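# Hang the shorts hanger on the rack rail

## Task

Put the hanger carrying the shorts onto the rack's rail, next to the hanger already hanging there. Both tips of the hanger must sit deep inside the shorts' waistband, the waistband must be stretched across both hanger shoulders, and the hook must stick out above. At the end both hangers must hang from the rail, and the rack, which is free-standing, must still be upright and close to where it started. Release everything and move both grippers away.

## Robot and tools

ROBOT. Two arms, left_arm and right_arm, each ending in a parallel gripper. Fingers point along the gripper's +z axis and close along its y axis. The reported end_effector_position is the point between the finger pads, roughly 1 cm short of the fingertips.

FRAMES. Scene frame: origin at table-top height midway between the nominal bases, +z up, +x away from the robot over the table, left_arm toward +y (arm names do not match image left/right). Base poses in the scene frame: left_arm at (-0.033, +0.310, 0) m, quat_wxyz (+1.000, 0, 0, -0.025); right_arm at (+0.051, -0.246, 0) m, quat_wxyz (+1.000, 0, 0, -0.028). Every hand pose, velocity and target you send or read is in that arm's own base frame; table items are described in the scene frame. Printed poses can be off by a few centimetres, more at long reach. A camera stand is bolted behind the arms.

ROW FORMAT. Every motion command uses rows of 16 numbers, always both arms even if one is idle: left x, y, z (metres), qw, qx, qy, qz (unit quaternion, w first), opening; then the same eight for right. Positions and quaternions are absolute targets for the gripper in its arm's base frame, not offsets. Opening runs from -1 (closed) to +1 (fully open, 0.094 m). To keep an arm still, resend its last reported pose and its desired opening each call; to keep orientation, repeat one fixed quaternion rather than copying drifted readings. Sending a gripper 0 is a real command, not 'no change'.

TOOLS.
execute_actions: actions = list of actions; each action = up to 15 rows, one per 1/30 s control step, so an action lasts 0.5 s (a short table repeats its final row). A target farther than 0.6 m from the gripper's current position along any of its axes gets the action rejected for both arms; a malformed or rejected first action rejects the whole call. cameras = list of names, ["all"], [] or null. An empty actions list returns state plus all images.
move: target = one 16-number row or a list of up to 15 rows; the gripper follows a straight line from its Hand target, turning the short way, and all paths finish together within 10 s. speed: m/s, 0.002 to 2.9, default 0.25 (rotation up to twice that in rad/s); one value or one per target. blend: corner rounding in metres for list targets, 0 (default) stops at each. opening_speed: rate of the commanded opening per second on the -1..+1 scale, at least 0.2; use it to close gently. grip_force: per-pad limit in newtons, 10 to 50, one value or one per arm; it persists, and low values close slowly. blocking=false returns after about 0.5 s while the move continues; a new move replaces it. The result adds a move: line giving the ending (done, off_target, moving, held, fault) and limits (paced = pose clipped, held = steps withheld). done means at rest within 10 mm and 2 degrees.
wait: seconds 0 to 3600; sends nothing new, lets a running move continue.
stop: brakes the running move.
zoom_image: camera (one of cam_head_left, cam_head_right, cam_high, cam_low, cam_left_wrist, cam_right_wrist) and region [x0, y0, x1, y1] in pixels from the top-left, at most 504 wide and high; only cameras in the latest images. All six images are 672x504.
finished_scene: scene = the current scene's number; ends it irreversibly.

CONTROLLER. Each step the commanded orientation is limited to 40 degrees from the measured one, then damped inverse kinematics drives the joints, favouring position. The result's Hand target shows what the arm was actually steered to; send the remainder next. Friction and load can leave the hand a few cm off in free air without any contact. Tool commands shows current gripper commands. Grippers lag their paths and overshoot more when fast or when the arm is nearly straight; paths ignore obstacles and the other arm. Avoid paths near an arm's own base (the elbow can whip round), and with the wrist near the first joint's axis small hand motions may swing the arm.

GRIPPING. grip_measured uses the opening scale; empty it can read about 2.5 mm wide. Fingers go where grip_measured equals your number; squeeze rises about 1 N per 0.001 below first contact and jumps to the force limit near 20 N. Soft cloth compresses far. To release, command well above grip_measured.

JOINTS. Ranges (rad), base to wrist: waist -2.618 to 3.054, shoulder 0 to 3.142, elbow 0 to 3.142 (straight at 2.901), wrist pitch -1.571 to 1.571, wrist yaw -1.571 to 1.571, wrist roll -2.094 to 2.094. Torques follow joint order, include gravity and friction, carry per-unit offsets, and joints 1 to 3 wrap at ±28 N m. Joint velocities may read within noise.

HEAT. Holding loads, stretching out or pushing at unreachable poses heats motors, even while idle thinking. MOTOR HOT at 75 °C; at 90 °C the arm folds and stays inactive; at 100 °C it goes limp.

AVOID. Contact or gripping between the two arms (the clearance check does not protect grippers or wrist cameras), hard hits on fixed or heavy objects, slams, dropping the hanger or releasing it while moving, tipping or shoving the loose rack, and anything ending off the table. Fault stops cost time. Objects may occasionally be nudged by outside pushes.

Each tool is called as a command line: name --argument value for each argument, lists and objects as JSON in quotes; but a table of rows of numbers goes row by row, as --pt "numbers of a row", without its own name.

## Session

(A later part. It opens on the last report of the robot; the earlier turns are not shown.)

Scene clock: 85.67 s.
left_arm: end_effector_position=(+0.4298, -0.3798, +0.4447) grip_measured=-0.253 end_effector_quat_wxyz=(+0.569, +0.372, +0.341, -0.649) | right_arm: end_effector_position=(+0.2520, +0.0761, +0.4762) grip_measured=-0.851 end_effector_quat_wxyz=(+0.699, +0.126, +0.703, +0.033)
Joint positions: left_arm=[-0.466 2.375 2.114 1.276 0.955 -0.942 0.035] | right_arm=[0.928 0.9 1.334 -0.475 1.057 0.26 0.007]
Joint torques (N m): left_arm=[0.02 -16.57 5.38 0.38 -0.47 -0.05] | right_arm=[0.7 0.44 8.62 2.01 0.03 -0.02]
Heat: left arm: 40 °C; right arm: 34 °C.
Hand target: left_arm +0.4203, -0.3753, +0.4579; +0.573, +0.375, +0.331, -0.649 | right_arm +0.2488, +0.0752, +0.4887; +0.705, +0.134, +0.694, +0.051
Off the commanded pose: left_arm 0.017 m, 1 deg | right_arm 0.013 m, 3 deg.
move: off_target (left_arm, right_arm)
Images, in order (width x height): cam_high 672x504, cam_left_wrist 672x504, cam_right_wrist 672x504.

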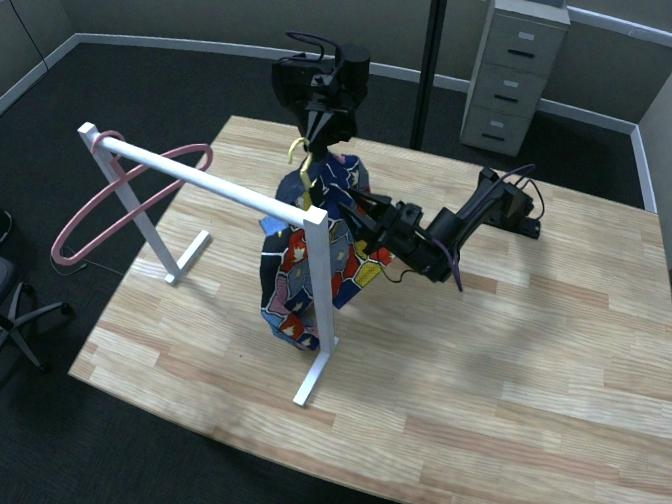

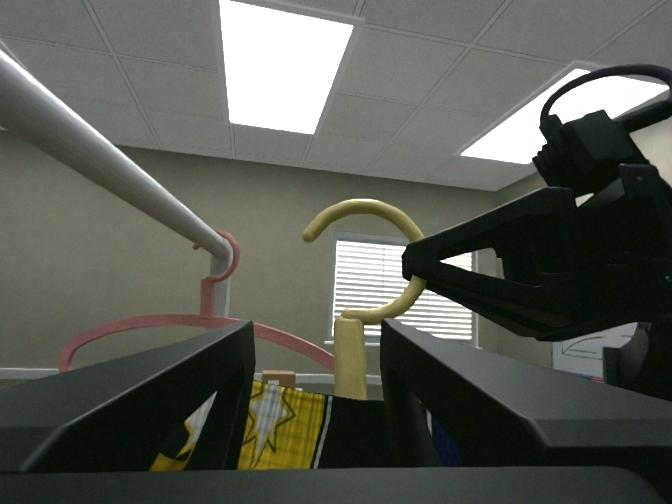

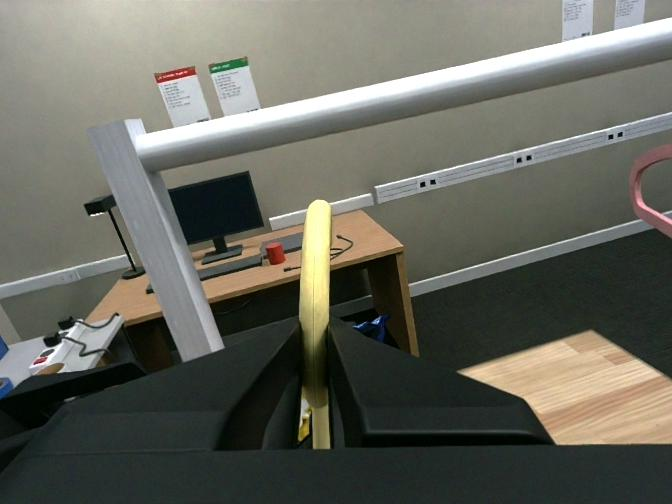

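move --target '[0.377, -0.2715, 0.50, 0.6090, 0.3594, 0.6090, -0.3594, -0.25, 0.318, 0.040, 0.612, 0.7120, 0.0678, 0.6976, -0.0430, -1]' --speed 0.2 --cameras '["cam_left_wrist", "cam_right_wrist", "cam_high", "cam_head_left"]'

Scene clock: 91.70 s.
left_arm: end_effector_position=(+0.3786, -0.2753, +0.4934) grip_measured=-0.253 end_effector_quat_wxyz=(+0.605, +0.359, +0.609, -0.366) | right_arm: end_effector_position=(+0.3207, +0.0434, +0.5967) grip_measured=-0.851 end_effector_quat_wxyz=(+0.696, +0.061, +0.714, -0.049)
Joint positions: left_arm=[-0.381 1.565 1.779 -0.214 0.696 -0.011 0.035] | right_arm=[0.457 1.399 2.26 -0.893 0.612 0.033 0.007]
Joint torques (N m): left_arm=[0.34 -7.19 8.76 1.19 -0.05 0.12] | right_arm=[-0.59 -2.4 6.79 2.53 -0.04 -0.11]
Heat: left arm: 41 °C; right arm: 35 °C.
Hand target: left_arm +0.3769, -0.2715, +0.5000; +0.609, +0.359, +0.609, -0.360 | right_arm +0.3174, +0.0399, +0.6115; +0.712, +0.068, +0.697, -0.043
Off the commanded pose: left_arm 0.008 m, 1 deg | right_arm 0.016 m, 3 deg.
move: off_target (right_arm)
Images, in order (width x height): cam_head_left 672x504, cam_high 672x504, cam_left_wrist 672x504, cam_right_wrist 672x504.

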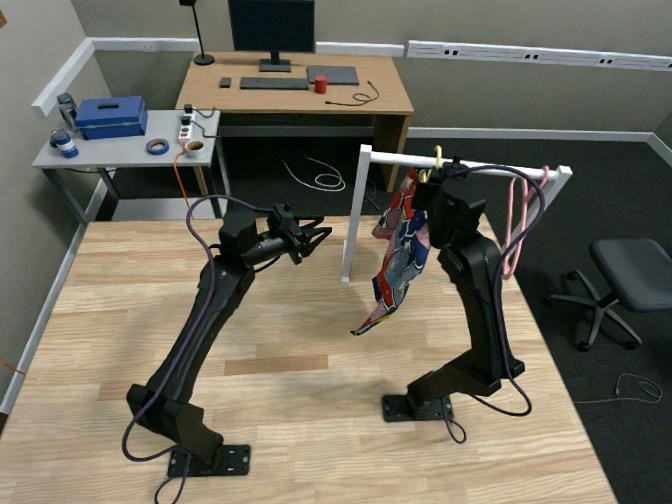

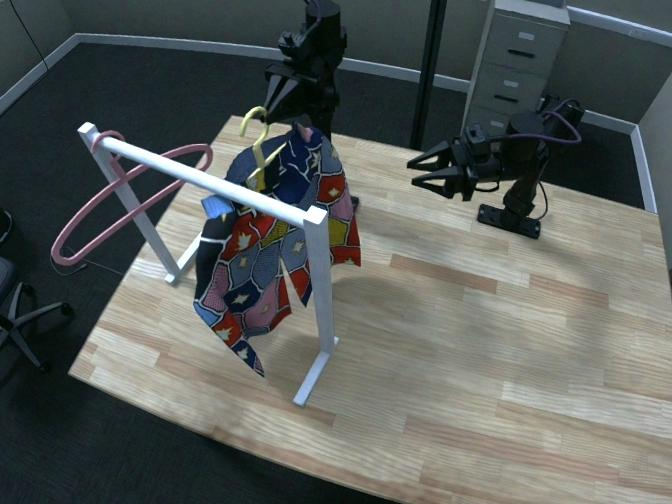

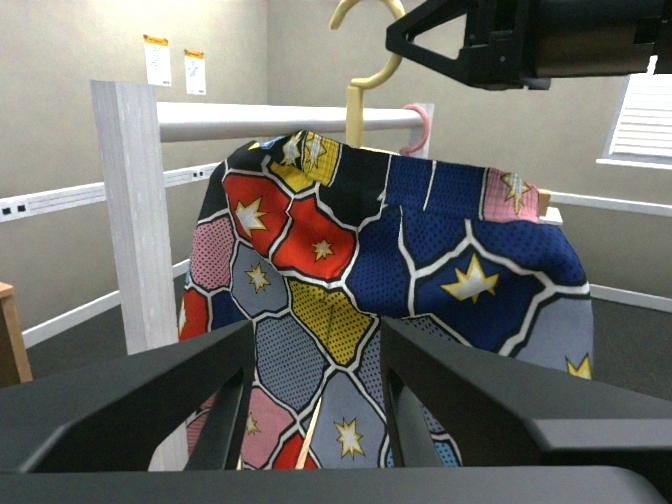

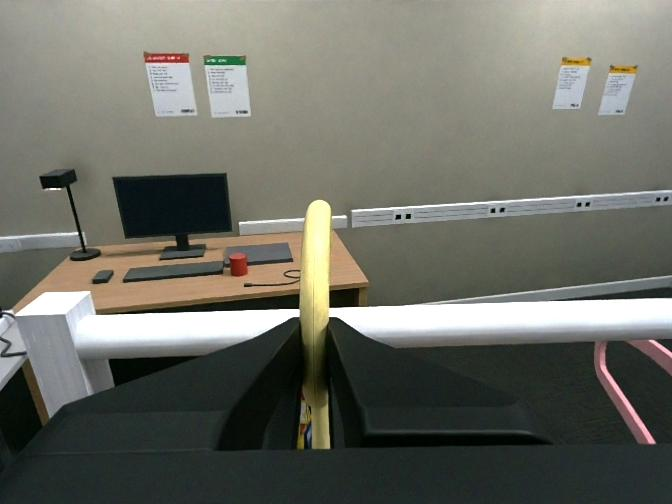

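zoom_image --camera "cam_left_wrist" --region '[420, 80, 672, 332]'

zoom_image --camera "cam_left_wrist" --region '[200, 0, 500, 225]'

zoom_image --camera "cam_high" --region '[180, 80, 390, 240]'

Scaled by 2.000 from the camera's image (finer frame: 960x720).

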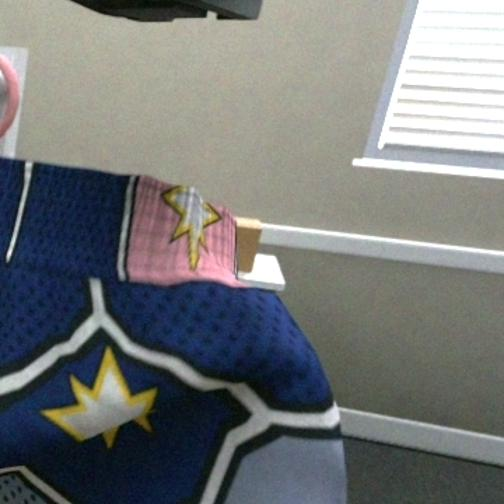

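Scaled by 1.680 from the camera's image (finer frame: 960x720).

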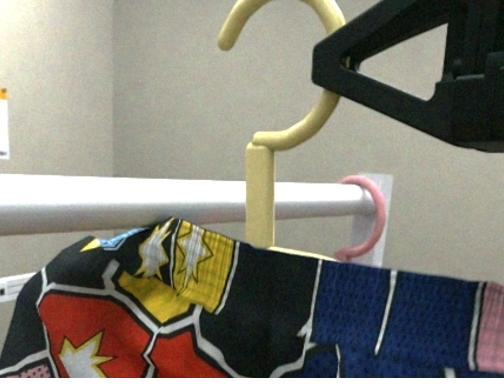

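Scaled by 2.400 from the camera's image (finer frame: 960x720).

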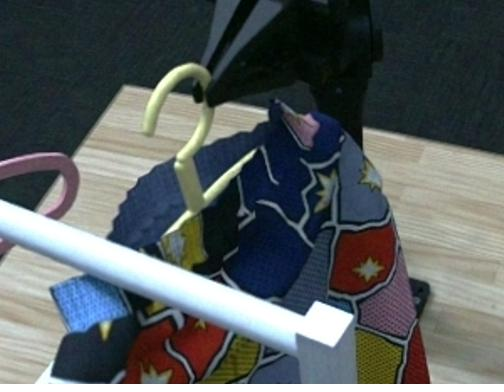

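move --target '[0.372, -0.320, 0.51, 0.6693, 0.3199, 0.5420, -0.3950, -0.25, 0.340, 0.0367, 0.561, 0.7271, 0.0663, 0.6820, -0.0438, -1]' --speed 0.12 --cameras '["cam_left_wrist", "cam_right_wrist", "cam_high"]'

Scene clock: 102.80 s.
left_arm: end_effector_position=(+0.3672, -0.3152, +0.5216) grip_measured=-0.253 end_effector_quat_wxyz=(+0.678, +0.324, +0.531, -0.391) | right_arm: end_effector_position=(+0.3510, +0.0436, +0.5433) grip_measured=-0.851 end_effector_quat_wxyz=(+0.705, +0.059, +0.705, -0.050)
Joint positions: left_arm=[-0.52 1.565 1.645 0.186 0.536 -0.113 0.035] | right_arm=[0.386 1.243 1.77 -0.529 0.539 0.014 0.007]
Joint torques (N m): left_arm=[-0.61 -6.49 6.02 1.49 -0.18 -0.1] | right_arm=[-0.7 -5.55 5.2 2.69 -0.07 -0.14]
Heat: left arm: 40 °C; right arm: 35 °C.
Hand target: left_arm +0.3718, -0.3199, +0.5099; +0.669, +0.320, +0.542, -0.395 | right_arm +0.3394, +0.0367, +0.5606; +0.727, +0.066, +0.682, -0.044
Off the commanded pose: left_arm 0.013 m, 2 deg | right_arm 0.022 m, 4 deg.
move: off_target (left_arm, right_arm)
Images, in order (width x height): cam_high 672x504, cam_left_wrist 672x504, cam_right_wrist 672x504.

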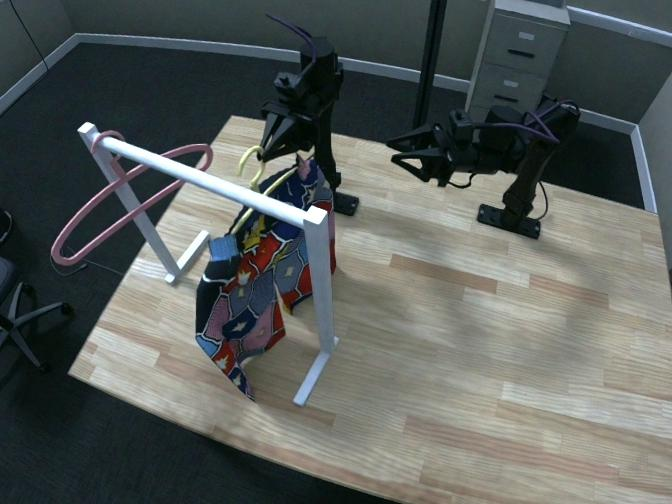

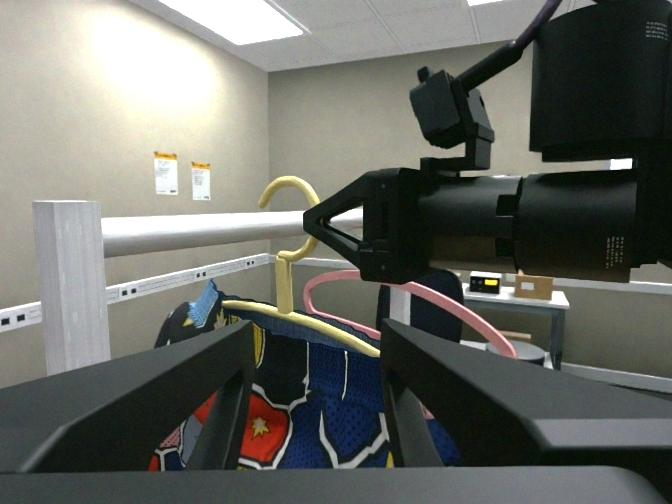

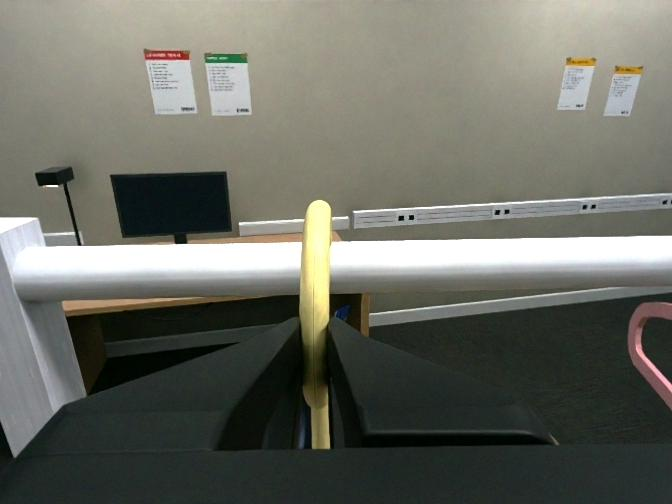

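zoom_image --camera "cam_left_wrist" --region '[200, 150, 400, 340]'

zoom_image --camera "cam_high" --region '[190, 110, 350, 270]'

Scaled by 2.520 from the camera's image (finer frame: 960x720).

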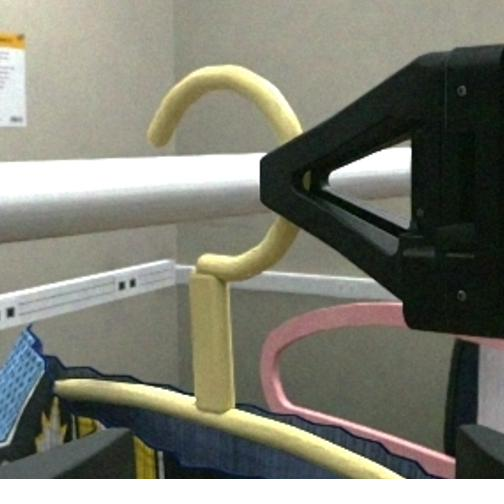

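Scaled by 3.150 from the camera's image (finer frame: 960x720).

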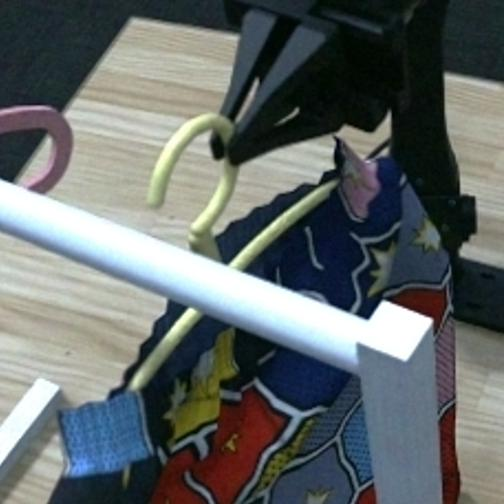

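move --target '[0.372, -0.320, 0.51, 0.6693, 0.3199, 0.5420, -0.3950, -0.25, 0.385, 0.0296, 0.563, 0.7271, 0.0663, 0.6820, -0.0438, -1]' --speed 0.06 --cameras '["cam_left_wrist", "cam_right_wrist", "cam_high"]'

Scene clock: 107.83 s.
left_arm: end_effector_position=(+0.3673, -0.3152, +0.5217) grip_measured=-0.253 end_effector_quat_wxyz=(+0.678, +0.324, +0.531, -0.391) | right_arm: end_effector_position=(+0.3877, +0.0327, +0.5366) grip_measured=-0.851 end_effector_quat_wxyz=(+0.701, +0.058, +0.709, -0.052)
Joint positions: left_arm=[-0.52 1.565 1.645 0.186 0.535 -0.113 0.035] | right_arm=[0.277 1.329 1.799 -0.484 0.432 0.013 0.007]
Joint torques (N m): left_arm=[-0.73 -6.38 6.01 1.42 -0.16 -0.11] | right_arm=[-0.72 -3.58 9.33 2.72 -0.06 -0.05]
Heat: left arm: 40 °C; right arm: 35 °C.
Hand target: left_arm +0.3718, -0.3199, +0.5100; +0.669, +0.320, +0.542, -0.395 | right_arm +0.3833, +0.0294, +0.5620; +0.727, +0.066, +0.682, -0.044
Off the commanded pose: left_arm 0.013 m, 2 deg | right_arm 0.027 m, 4 deg.
move: off_target (left_arm, right_arm)
Images, in order (width x height): cam_high 672x504, cam_left_wrist 672x504, cam_right_wrist 672x504.

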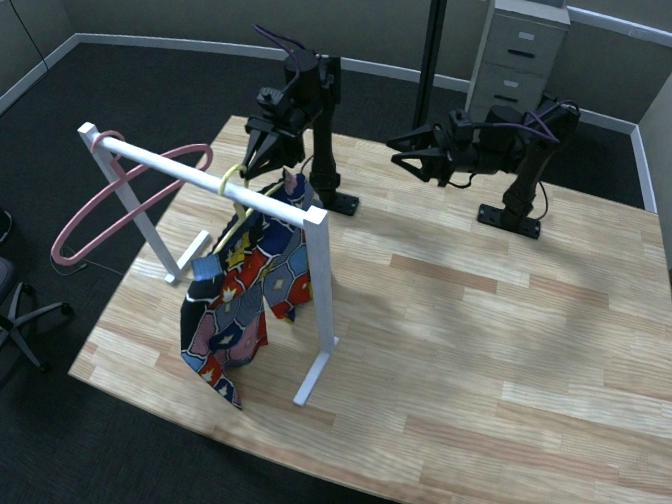

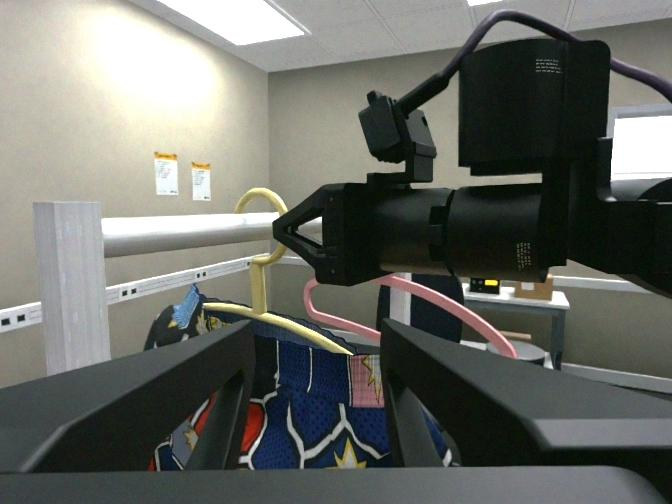

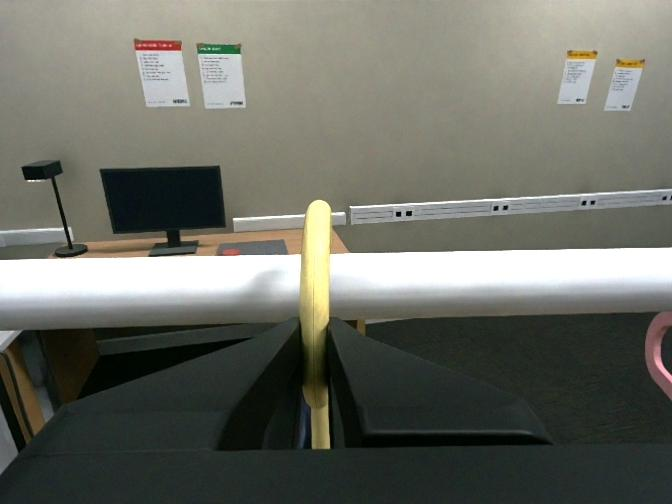

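zoom_image --camera "cam_left_wrist" --region '[180, 150, 380, 340]'

zoom_image --camera "cam_high" --region '[170, 120, 330, 280]'

Scaled by 2.520 from the camera's image (finer frame: 960x720).

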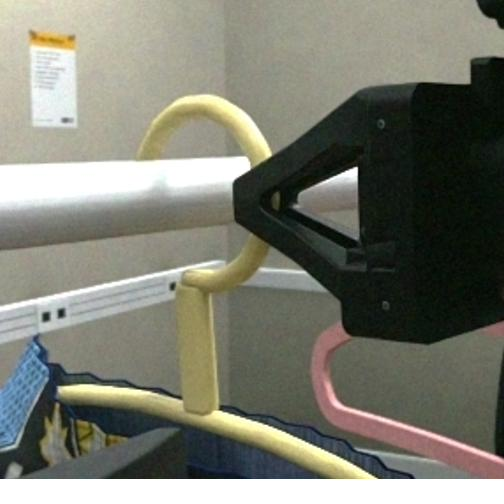

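Scaled by 3.150 from the camera's image (finer frame: 960x720).

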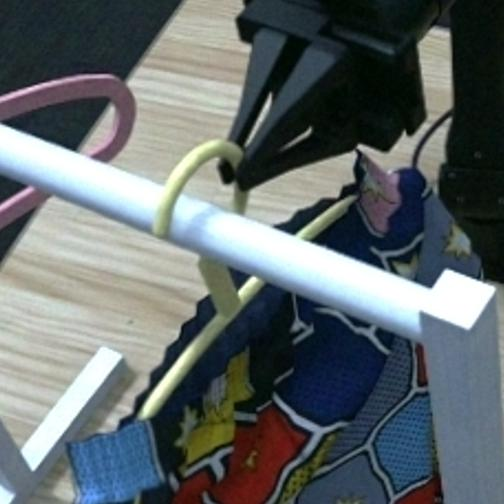

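move --pt "0.372 -0.320 0.51 0.6693 0.3199 0.5420 -0.3950 -0.25 0.397 0.0277 0.560 0.7271 0.0663 0.6820 -0.0438 -1" --pt "0.372 -0.320 0.51 0.6693 0.3199 0.5420 -0.3950 -0.25 0.397 0.0277 0.546 0.7271 0.0663 0.6820 -0.0438 -1" --speed 0.06 --blend '[0.002, 0]' --cameras '["cam_left_wrist", "cam_right_wrist", "cam_high"]'

Scene clock: 110.80 s.
left_arm: end_effector_position=(+0.3673, -0.3152, +0.5217) grip_measured=-0.253 end_effector_quat_wxyz=(+0.678, +0.324, +0.531, -0.391) | right_arm: end_effector_position=(+0.4023, +0.0314, +0.5318) grip_measured=-0.851 end_effector_quat_wxyz=(+0.708, +0.060, +0.702, -0.049)
Joint positions: left_arm=[-0.52 1.565 1.645 0.186 0.535 -0.113 0.035] | right_arm=[0.254 1.347 1.762 -0.406 0.409 0.013 0.007]
Joint torques (N m): left_arm=[-0.65 -6.43 5.94 1.44 -0.16 -0.1] | right_arm=[-0.69 -5.81 5.75 2.75 -0.07 -0.07]
Heat: left arm: 39 °C; right arm: 36 °C.
Hand target: left_arm +0.3718, -0.3199, +0.5100; +0.669, +0.320, +0.542, -0.395 | right_arm +0.3965, +0.0277, +0.5457; +0.727, +0.066, +0.682, -0.044
Off the commanded pose: left_arm 0.013 m, 2 deg | right_arm 0.016 m, 3 deg.
move: off_target (left_arm, right_arm)
Images, in order (width x height): cam_high 672x504, cam_left_wrist 672x504, cam_right_wrist 672x504.

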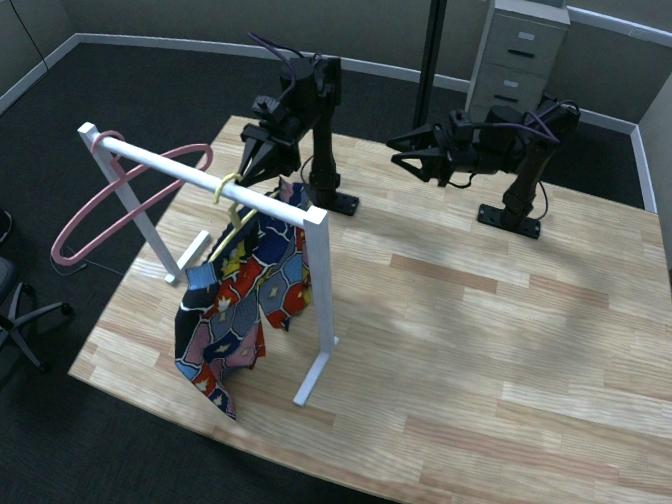

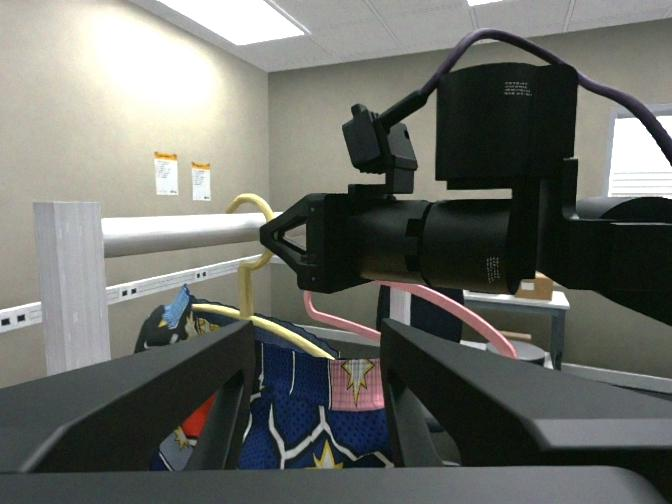

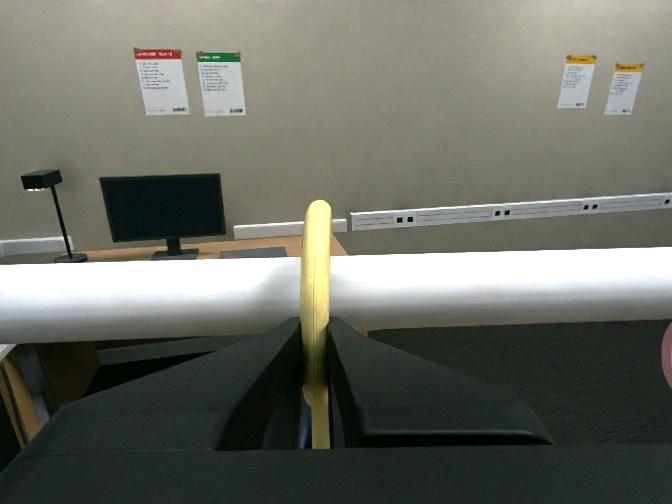

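zoom_image --camera "cam_left_wrist" --region '[180, 150, 380, 340]'

zoom_image --camera "cam_high" --region '[170, 120, 330, 280]'

Scaled by 2.520 from the camera's image (finer frame: 960x720).

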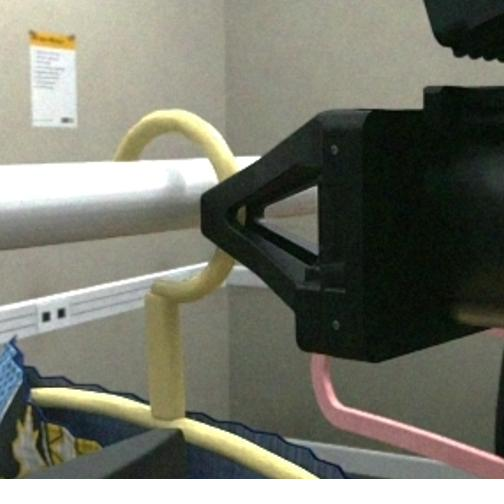

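Scaled by 3.150 from the camera's image (finer frame: 960x720).

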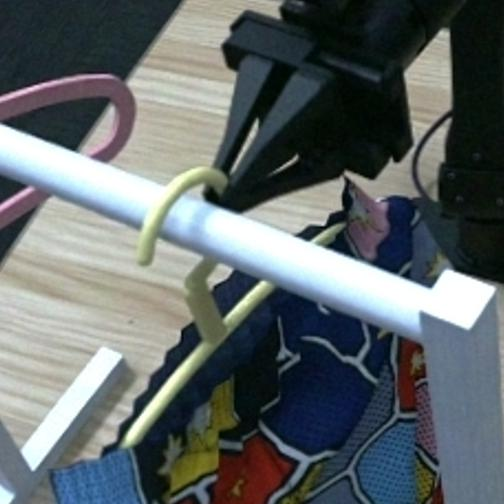

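move --pt "0.372 -0.320 0.51 0.6693 0.3199 0.5420 -0.3950 -0.25 0.391 0.0287 0.535 0.7271 0.0663 0.6820 -0.0438 -1" --pt "0.372 -0.320 0.51 0.6693 0.3199 0.5420 -0.3950 -0.25 0.391 0.0287 0.528 0.7271 0.0663 0.6820 -0.0438 -1" --speed 0.05 --blend '[0.002, 0]' --cameras '["cam_left_wrist", "cam_right_wrist", "cam_high"]'

Scene clock: 113.60 s.
left_arm: end_effector_position=(+0.3673, -0.3152, +0.5217) grip_measured=-0.253 end_effector_quat_wxyz=(+0.678, +0.324, +0.531, -0.391) | right_arm: end_effector_position=(+0.3996, +0.0308, +0.5205) grip_measured=-0.851 end_effector_quat_wxyz=(+0.717, +0.063, +0.693, -0.046)
Joint positions: left_arm=[-0.52 1.565 1.645 0.186 0.535 -0.113 0.035] | right_arm=[0.254 1.296 1.642 -0.31 0.408 0.013 0.007]
Joint torques (N m): left_arm=[-0.57 -6.6 5.94 1.44 -0.16 -0.11] | right_arm=[0.14 -6.3 5.49 2.46 0.01 -0.06]
Heat: left arm: 39 °C; right arm: 36 °C.
Hand target: left_arm +0.3718, -0.3199, +0.5100; +0.669, +0.320, +0.542, -0.395 | right_arm +0.3911, +0.0287, +0.5279; +0.727, +0.066, +0.682, -0.044
Off the commanded pose: left_arm 0.013 m, 2 deg | right_arm 0.012 m, 2 deg.
move: off_target (left_arm, right_arm)
Images, in order (width x height): cam_high 672x504, cam_left_wrist 672x504, cam_right_wrist 672x504.

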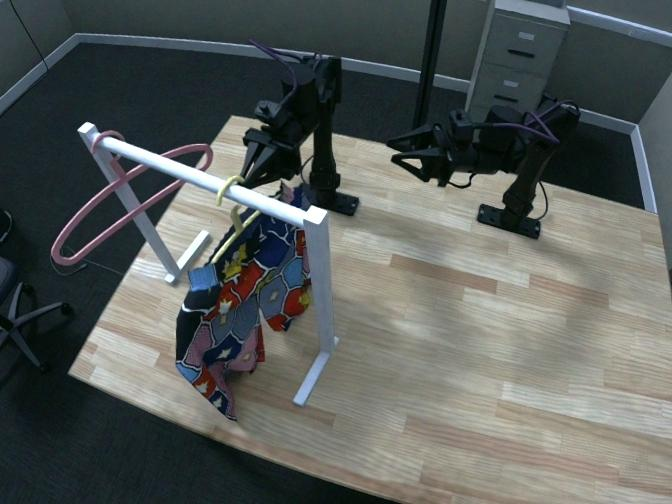

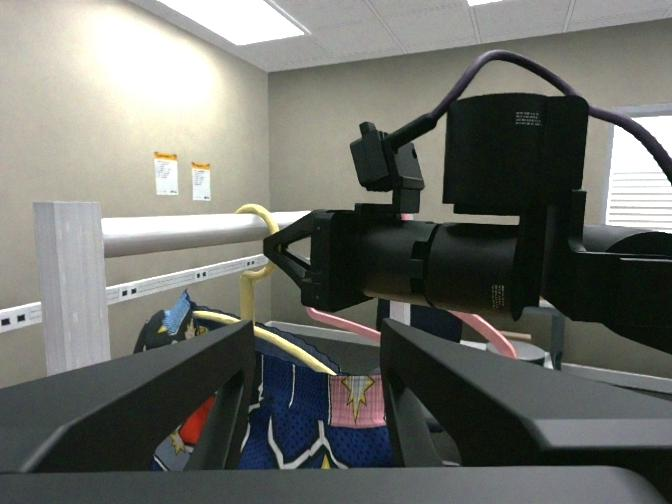

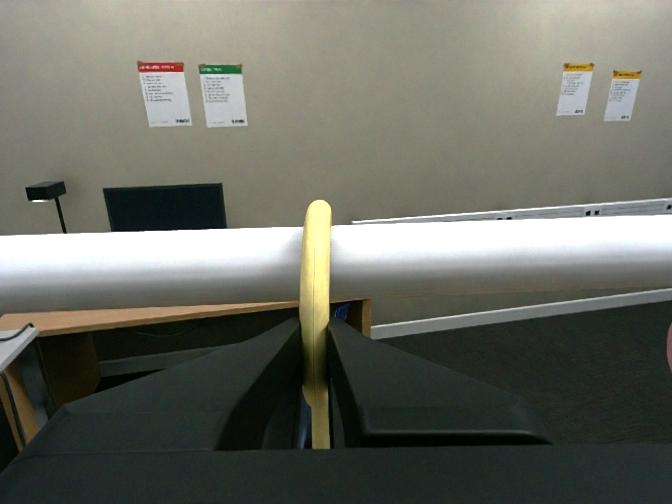

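zoom_image --camera "cam_left_wrist" --region '[180, 150, 380, 340]'

zoom_image --camera "cam_high" --region '[170, 120, 330, 280]'

Scaled by 2.520 from the camera's image (finer frame: 960x720).

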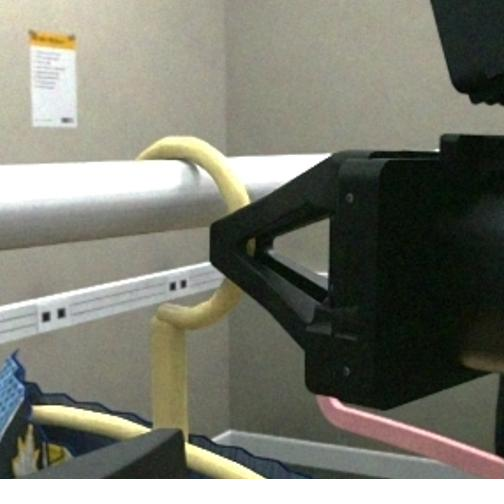

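Scaled by 3.150 from the camera's image (finer frame: 960x720).

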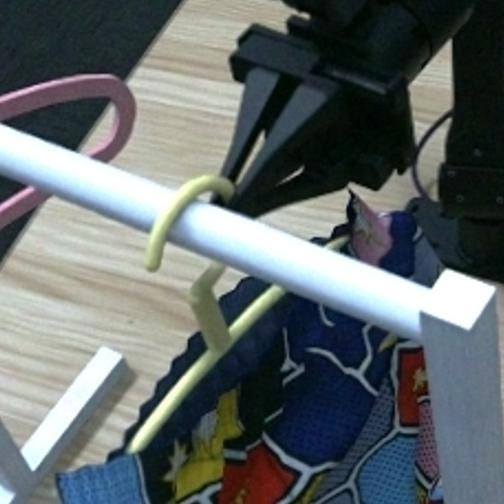

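move --pt "0.372 -0.320 0.51 0.6693 0.3199 0.5420 -0.3950 -0.25 0.391 0.0287 0.523 0.7271 0.0663 0.6820 -0.0438 -1" --pt "0.372 -0.320 0.51 0.6693 0.3199 0.5420 -0.3950 -0.25 0.391 0.0287 0.523 0.7271 0.0663 0.6820 -0.0438 -0.42" --speed 0.05 --opening_speed 0.8 --cameras '["cam_left_wrist", "cam_right_wrist", "cam_high"]'

Scene clock: 116.13 s.
left_arm: end_effector_position=(+0.3673, -0.3152, +0.5217) grip_measured=-0.253 end_effector_quat_wxyz=(+0.678, +0.324, +0.531, -0.391) | right_arm: end_effector_position=(+0.3989, +0.0306, +0.5218) grip_measured=-0.422 end_effector_quat_wxyz=(+0.725, +0.066, +0.684, -0.043)
Joint positions: left_arm=[-0.52 1.565 1.645 0.186 0.535 -0.113 0.035] | right_arm=[0.254 1.285 1.613 -0.268 0.408 0.013 0.027]
Joint torques (N m): left_arm=[-0.77 -6.5 5.86 1.46 -0.16 -0.1] | right_arm=[0.16 -6.01 5.39 2.19 0 -0.07]
Heat: left arm: 39 °C; right arm: 36 °C.
Hand target: left_arm +0.3718, -0.3199, +0.5100; +0.669, +0.320, +0.542, -0.395 | right_arm +0.3912, +0.0287, +0.5230; +0.727, +0.066, +0.682, -0.044
Off the commanded pose: left_arm 0.013 m, 2 deg | right_arm 0.008 m, 0 deg.
move: off_target (left_arm)
Images, in order (width x height): cam_high 672x504, cam_left_wrist 672x504, cam_right_wrist 672x504.

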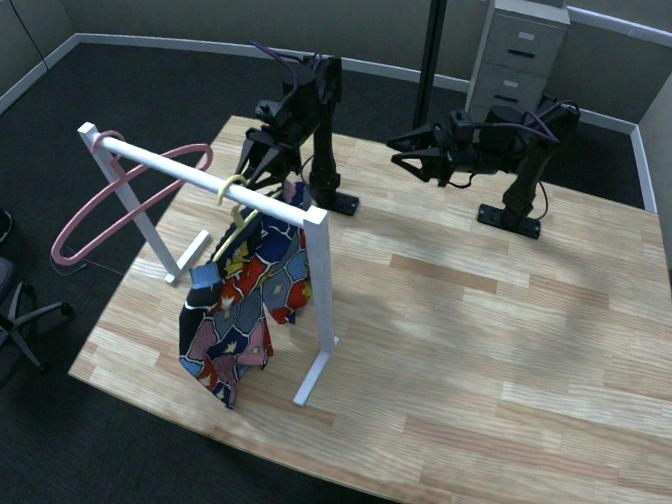

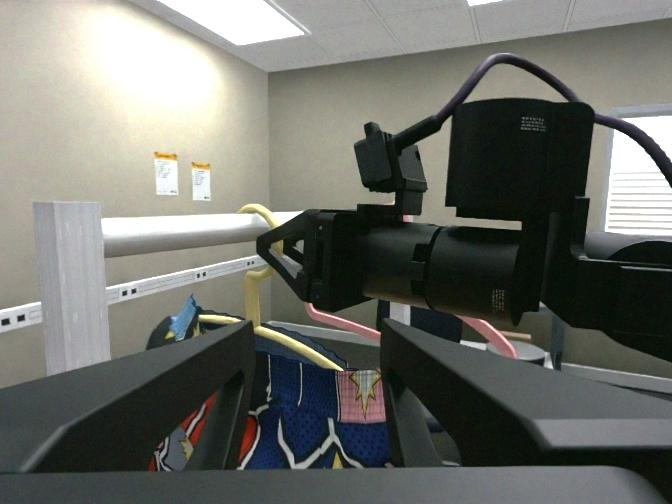

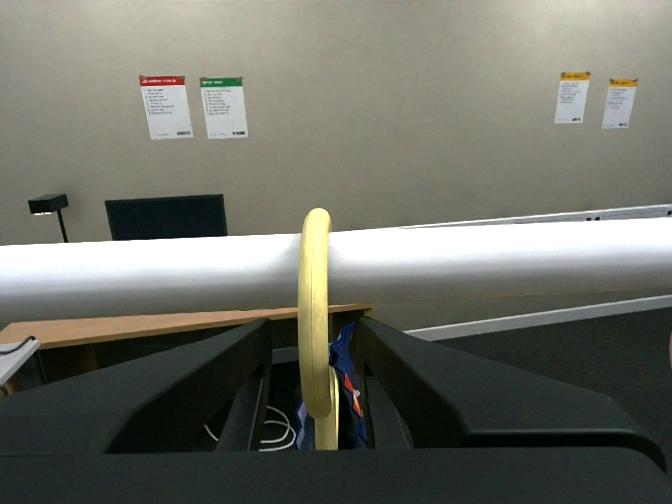

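move --pt "0.372 -0.320 0.51 0.6693 0.3199 0.5420 -0.3950 -0.25 0.335 0.0374 0.522 0.7271 0.0663 0.6820 -0.0438 -0.42" --pt "0.345 -0.240 0.505 0.6693 0.3199 0.5420 -0.3950 -0.25 0.250 0.0510 0.560 0.7271 0.0663 0.6820 -0.0438 -0.42" --speed '[0.08, 0.18]' --blend '[0.01, 0]' --cameras '["all"]'

Scene clock: 118.93 s.
left_arm: end_effector_position=(+0.3459, -0.2428, +0.5079) grip_measured=-0.253 end_effector_quat_wxyz=(+0.672, +0.323, +0.539, -0.393) | right_arm: end_effector_position=(+0.2532, +0.0529, +0.5559) grip_measured=-0.422 end_effector_quat_wxyz=(+0.727, +0.069, +0.682, -0.041)
Joint positions: left_arm=[-0.33 1.367 1.42 0.231 0.719 -0.179 0.035] | right_arm=[0.813 1.013 1.654 -0.532 0.969 -0.045 0.027]
Joint torques (N m): left_arm=[0.69 -6.08 5.93 1.38 -0.03 -0.11] | right_arm=[0.66 0.38 7.12 1.66 -0.02 -0.15]
Heat: left arm: 39 °C; right arm: 36 °C.
Hand target: left_arm +0.3451, -0.2400, +0.5050; +0.669, +0.320, +0.542, -0.395 | right_arm +0.2500, +0.0510, +0.5599; +0.727, +0.066, +0.682, -0.044
Off the commanded pose: left_arm 0.004 m, 1 deg | right_arm 0.006 m, 0 deg.
move: done

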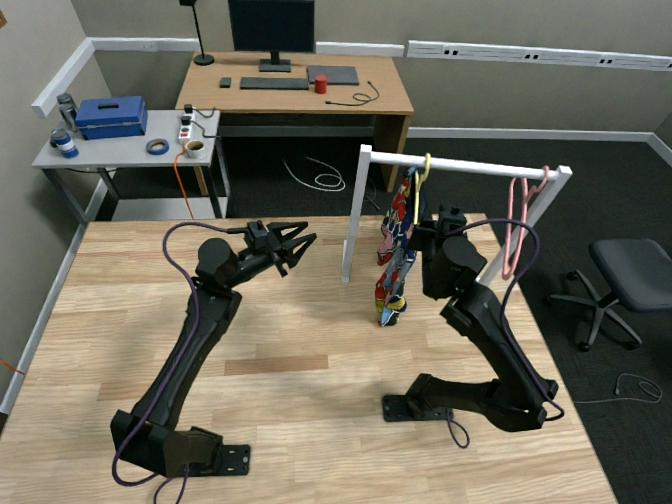

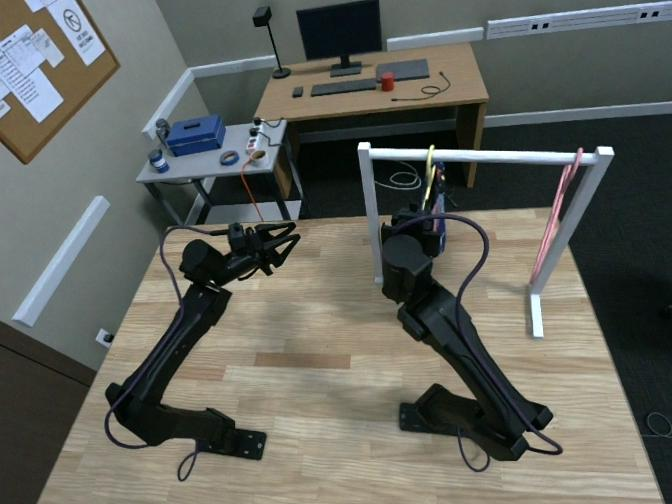

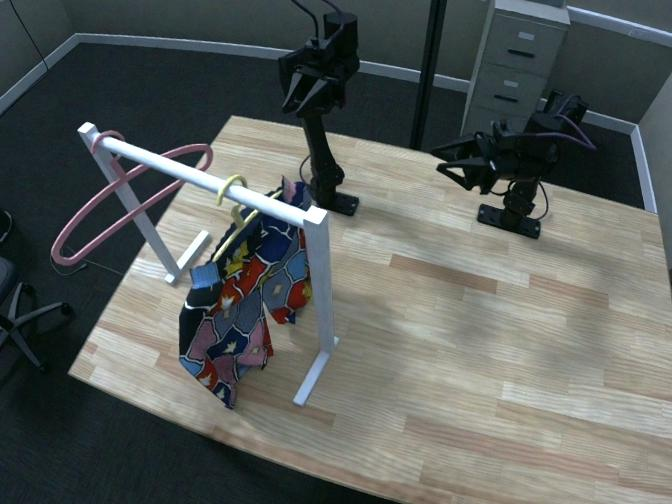

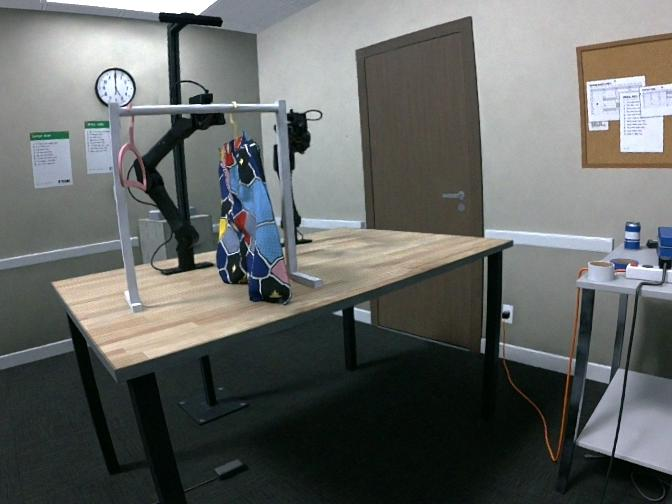

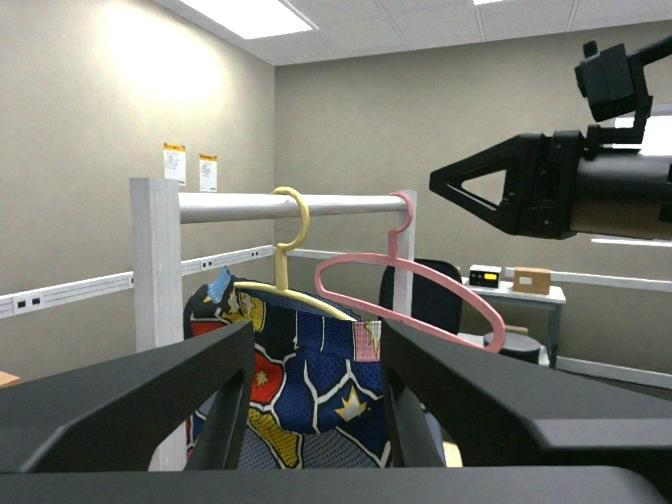

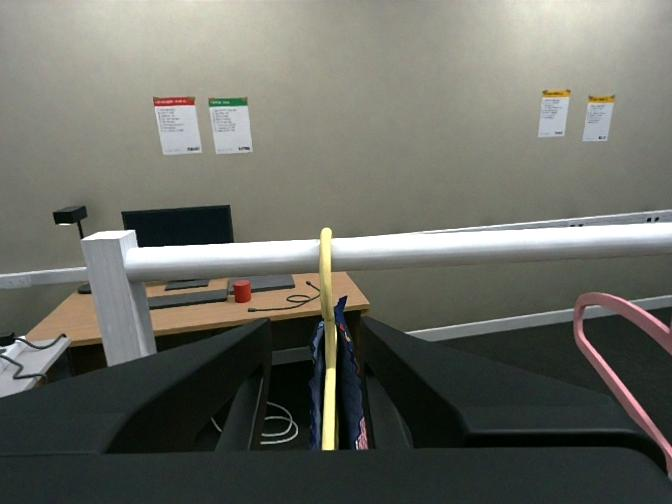

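zoom_image --camera "cam_left_wrist" --region '[170, 170, 430, 370]'

zoom_image --camera "cam_high" --region '[160, 130, 340, 310]'

zoom_image --camera "cam_low" --region '[190, 80, 330, 220]'

Scaled by 1.938 from the camera's image (finer frame: 960x720).

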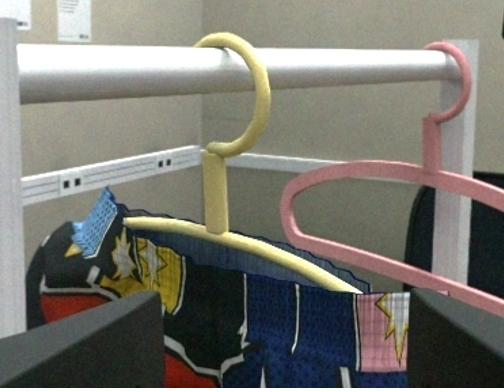

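Scaled by 2.800 from the camera's image (finer frame: 960x720).

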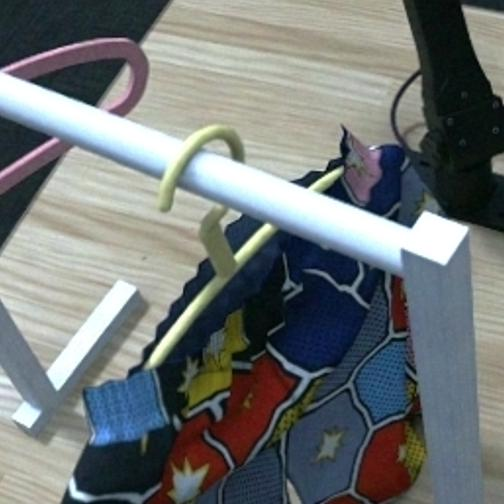

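Scaled by 3.600 from the camera's image (finer frame: 960x720).

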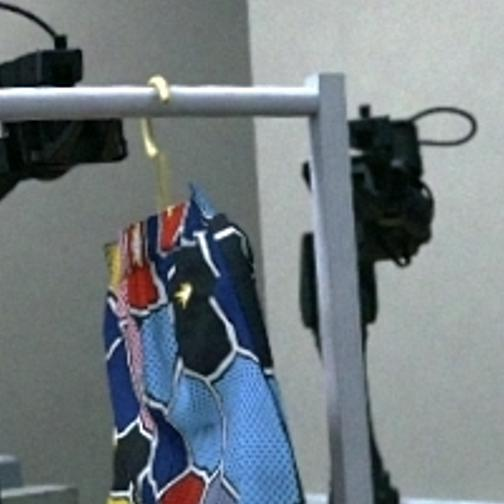

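finished_scene --scene 2

The scene is finished: the task was done.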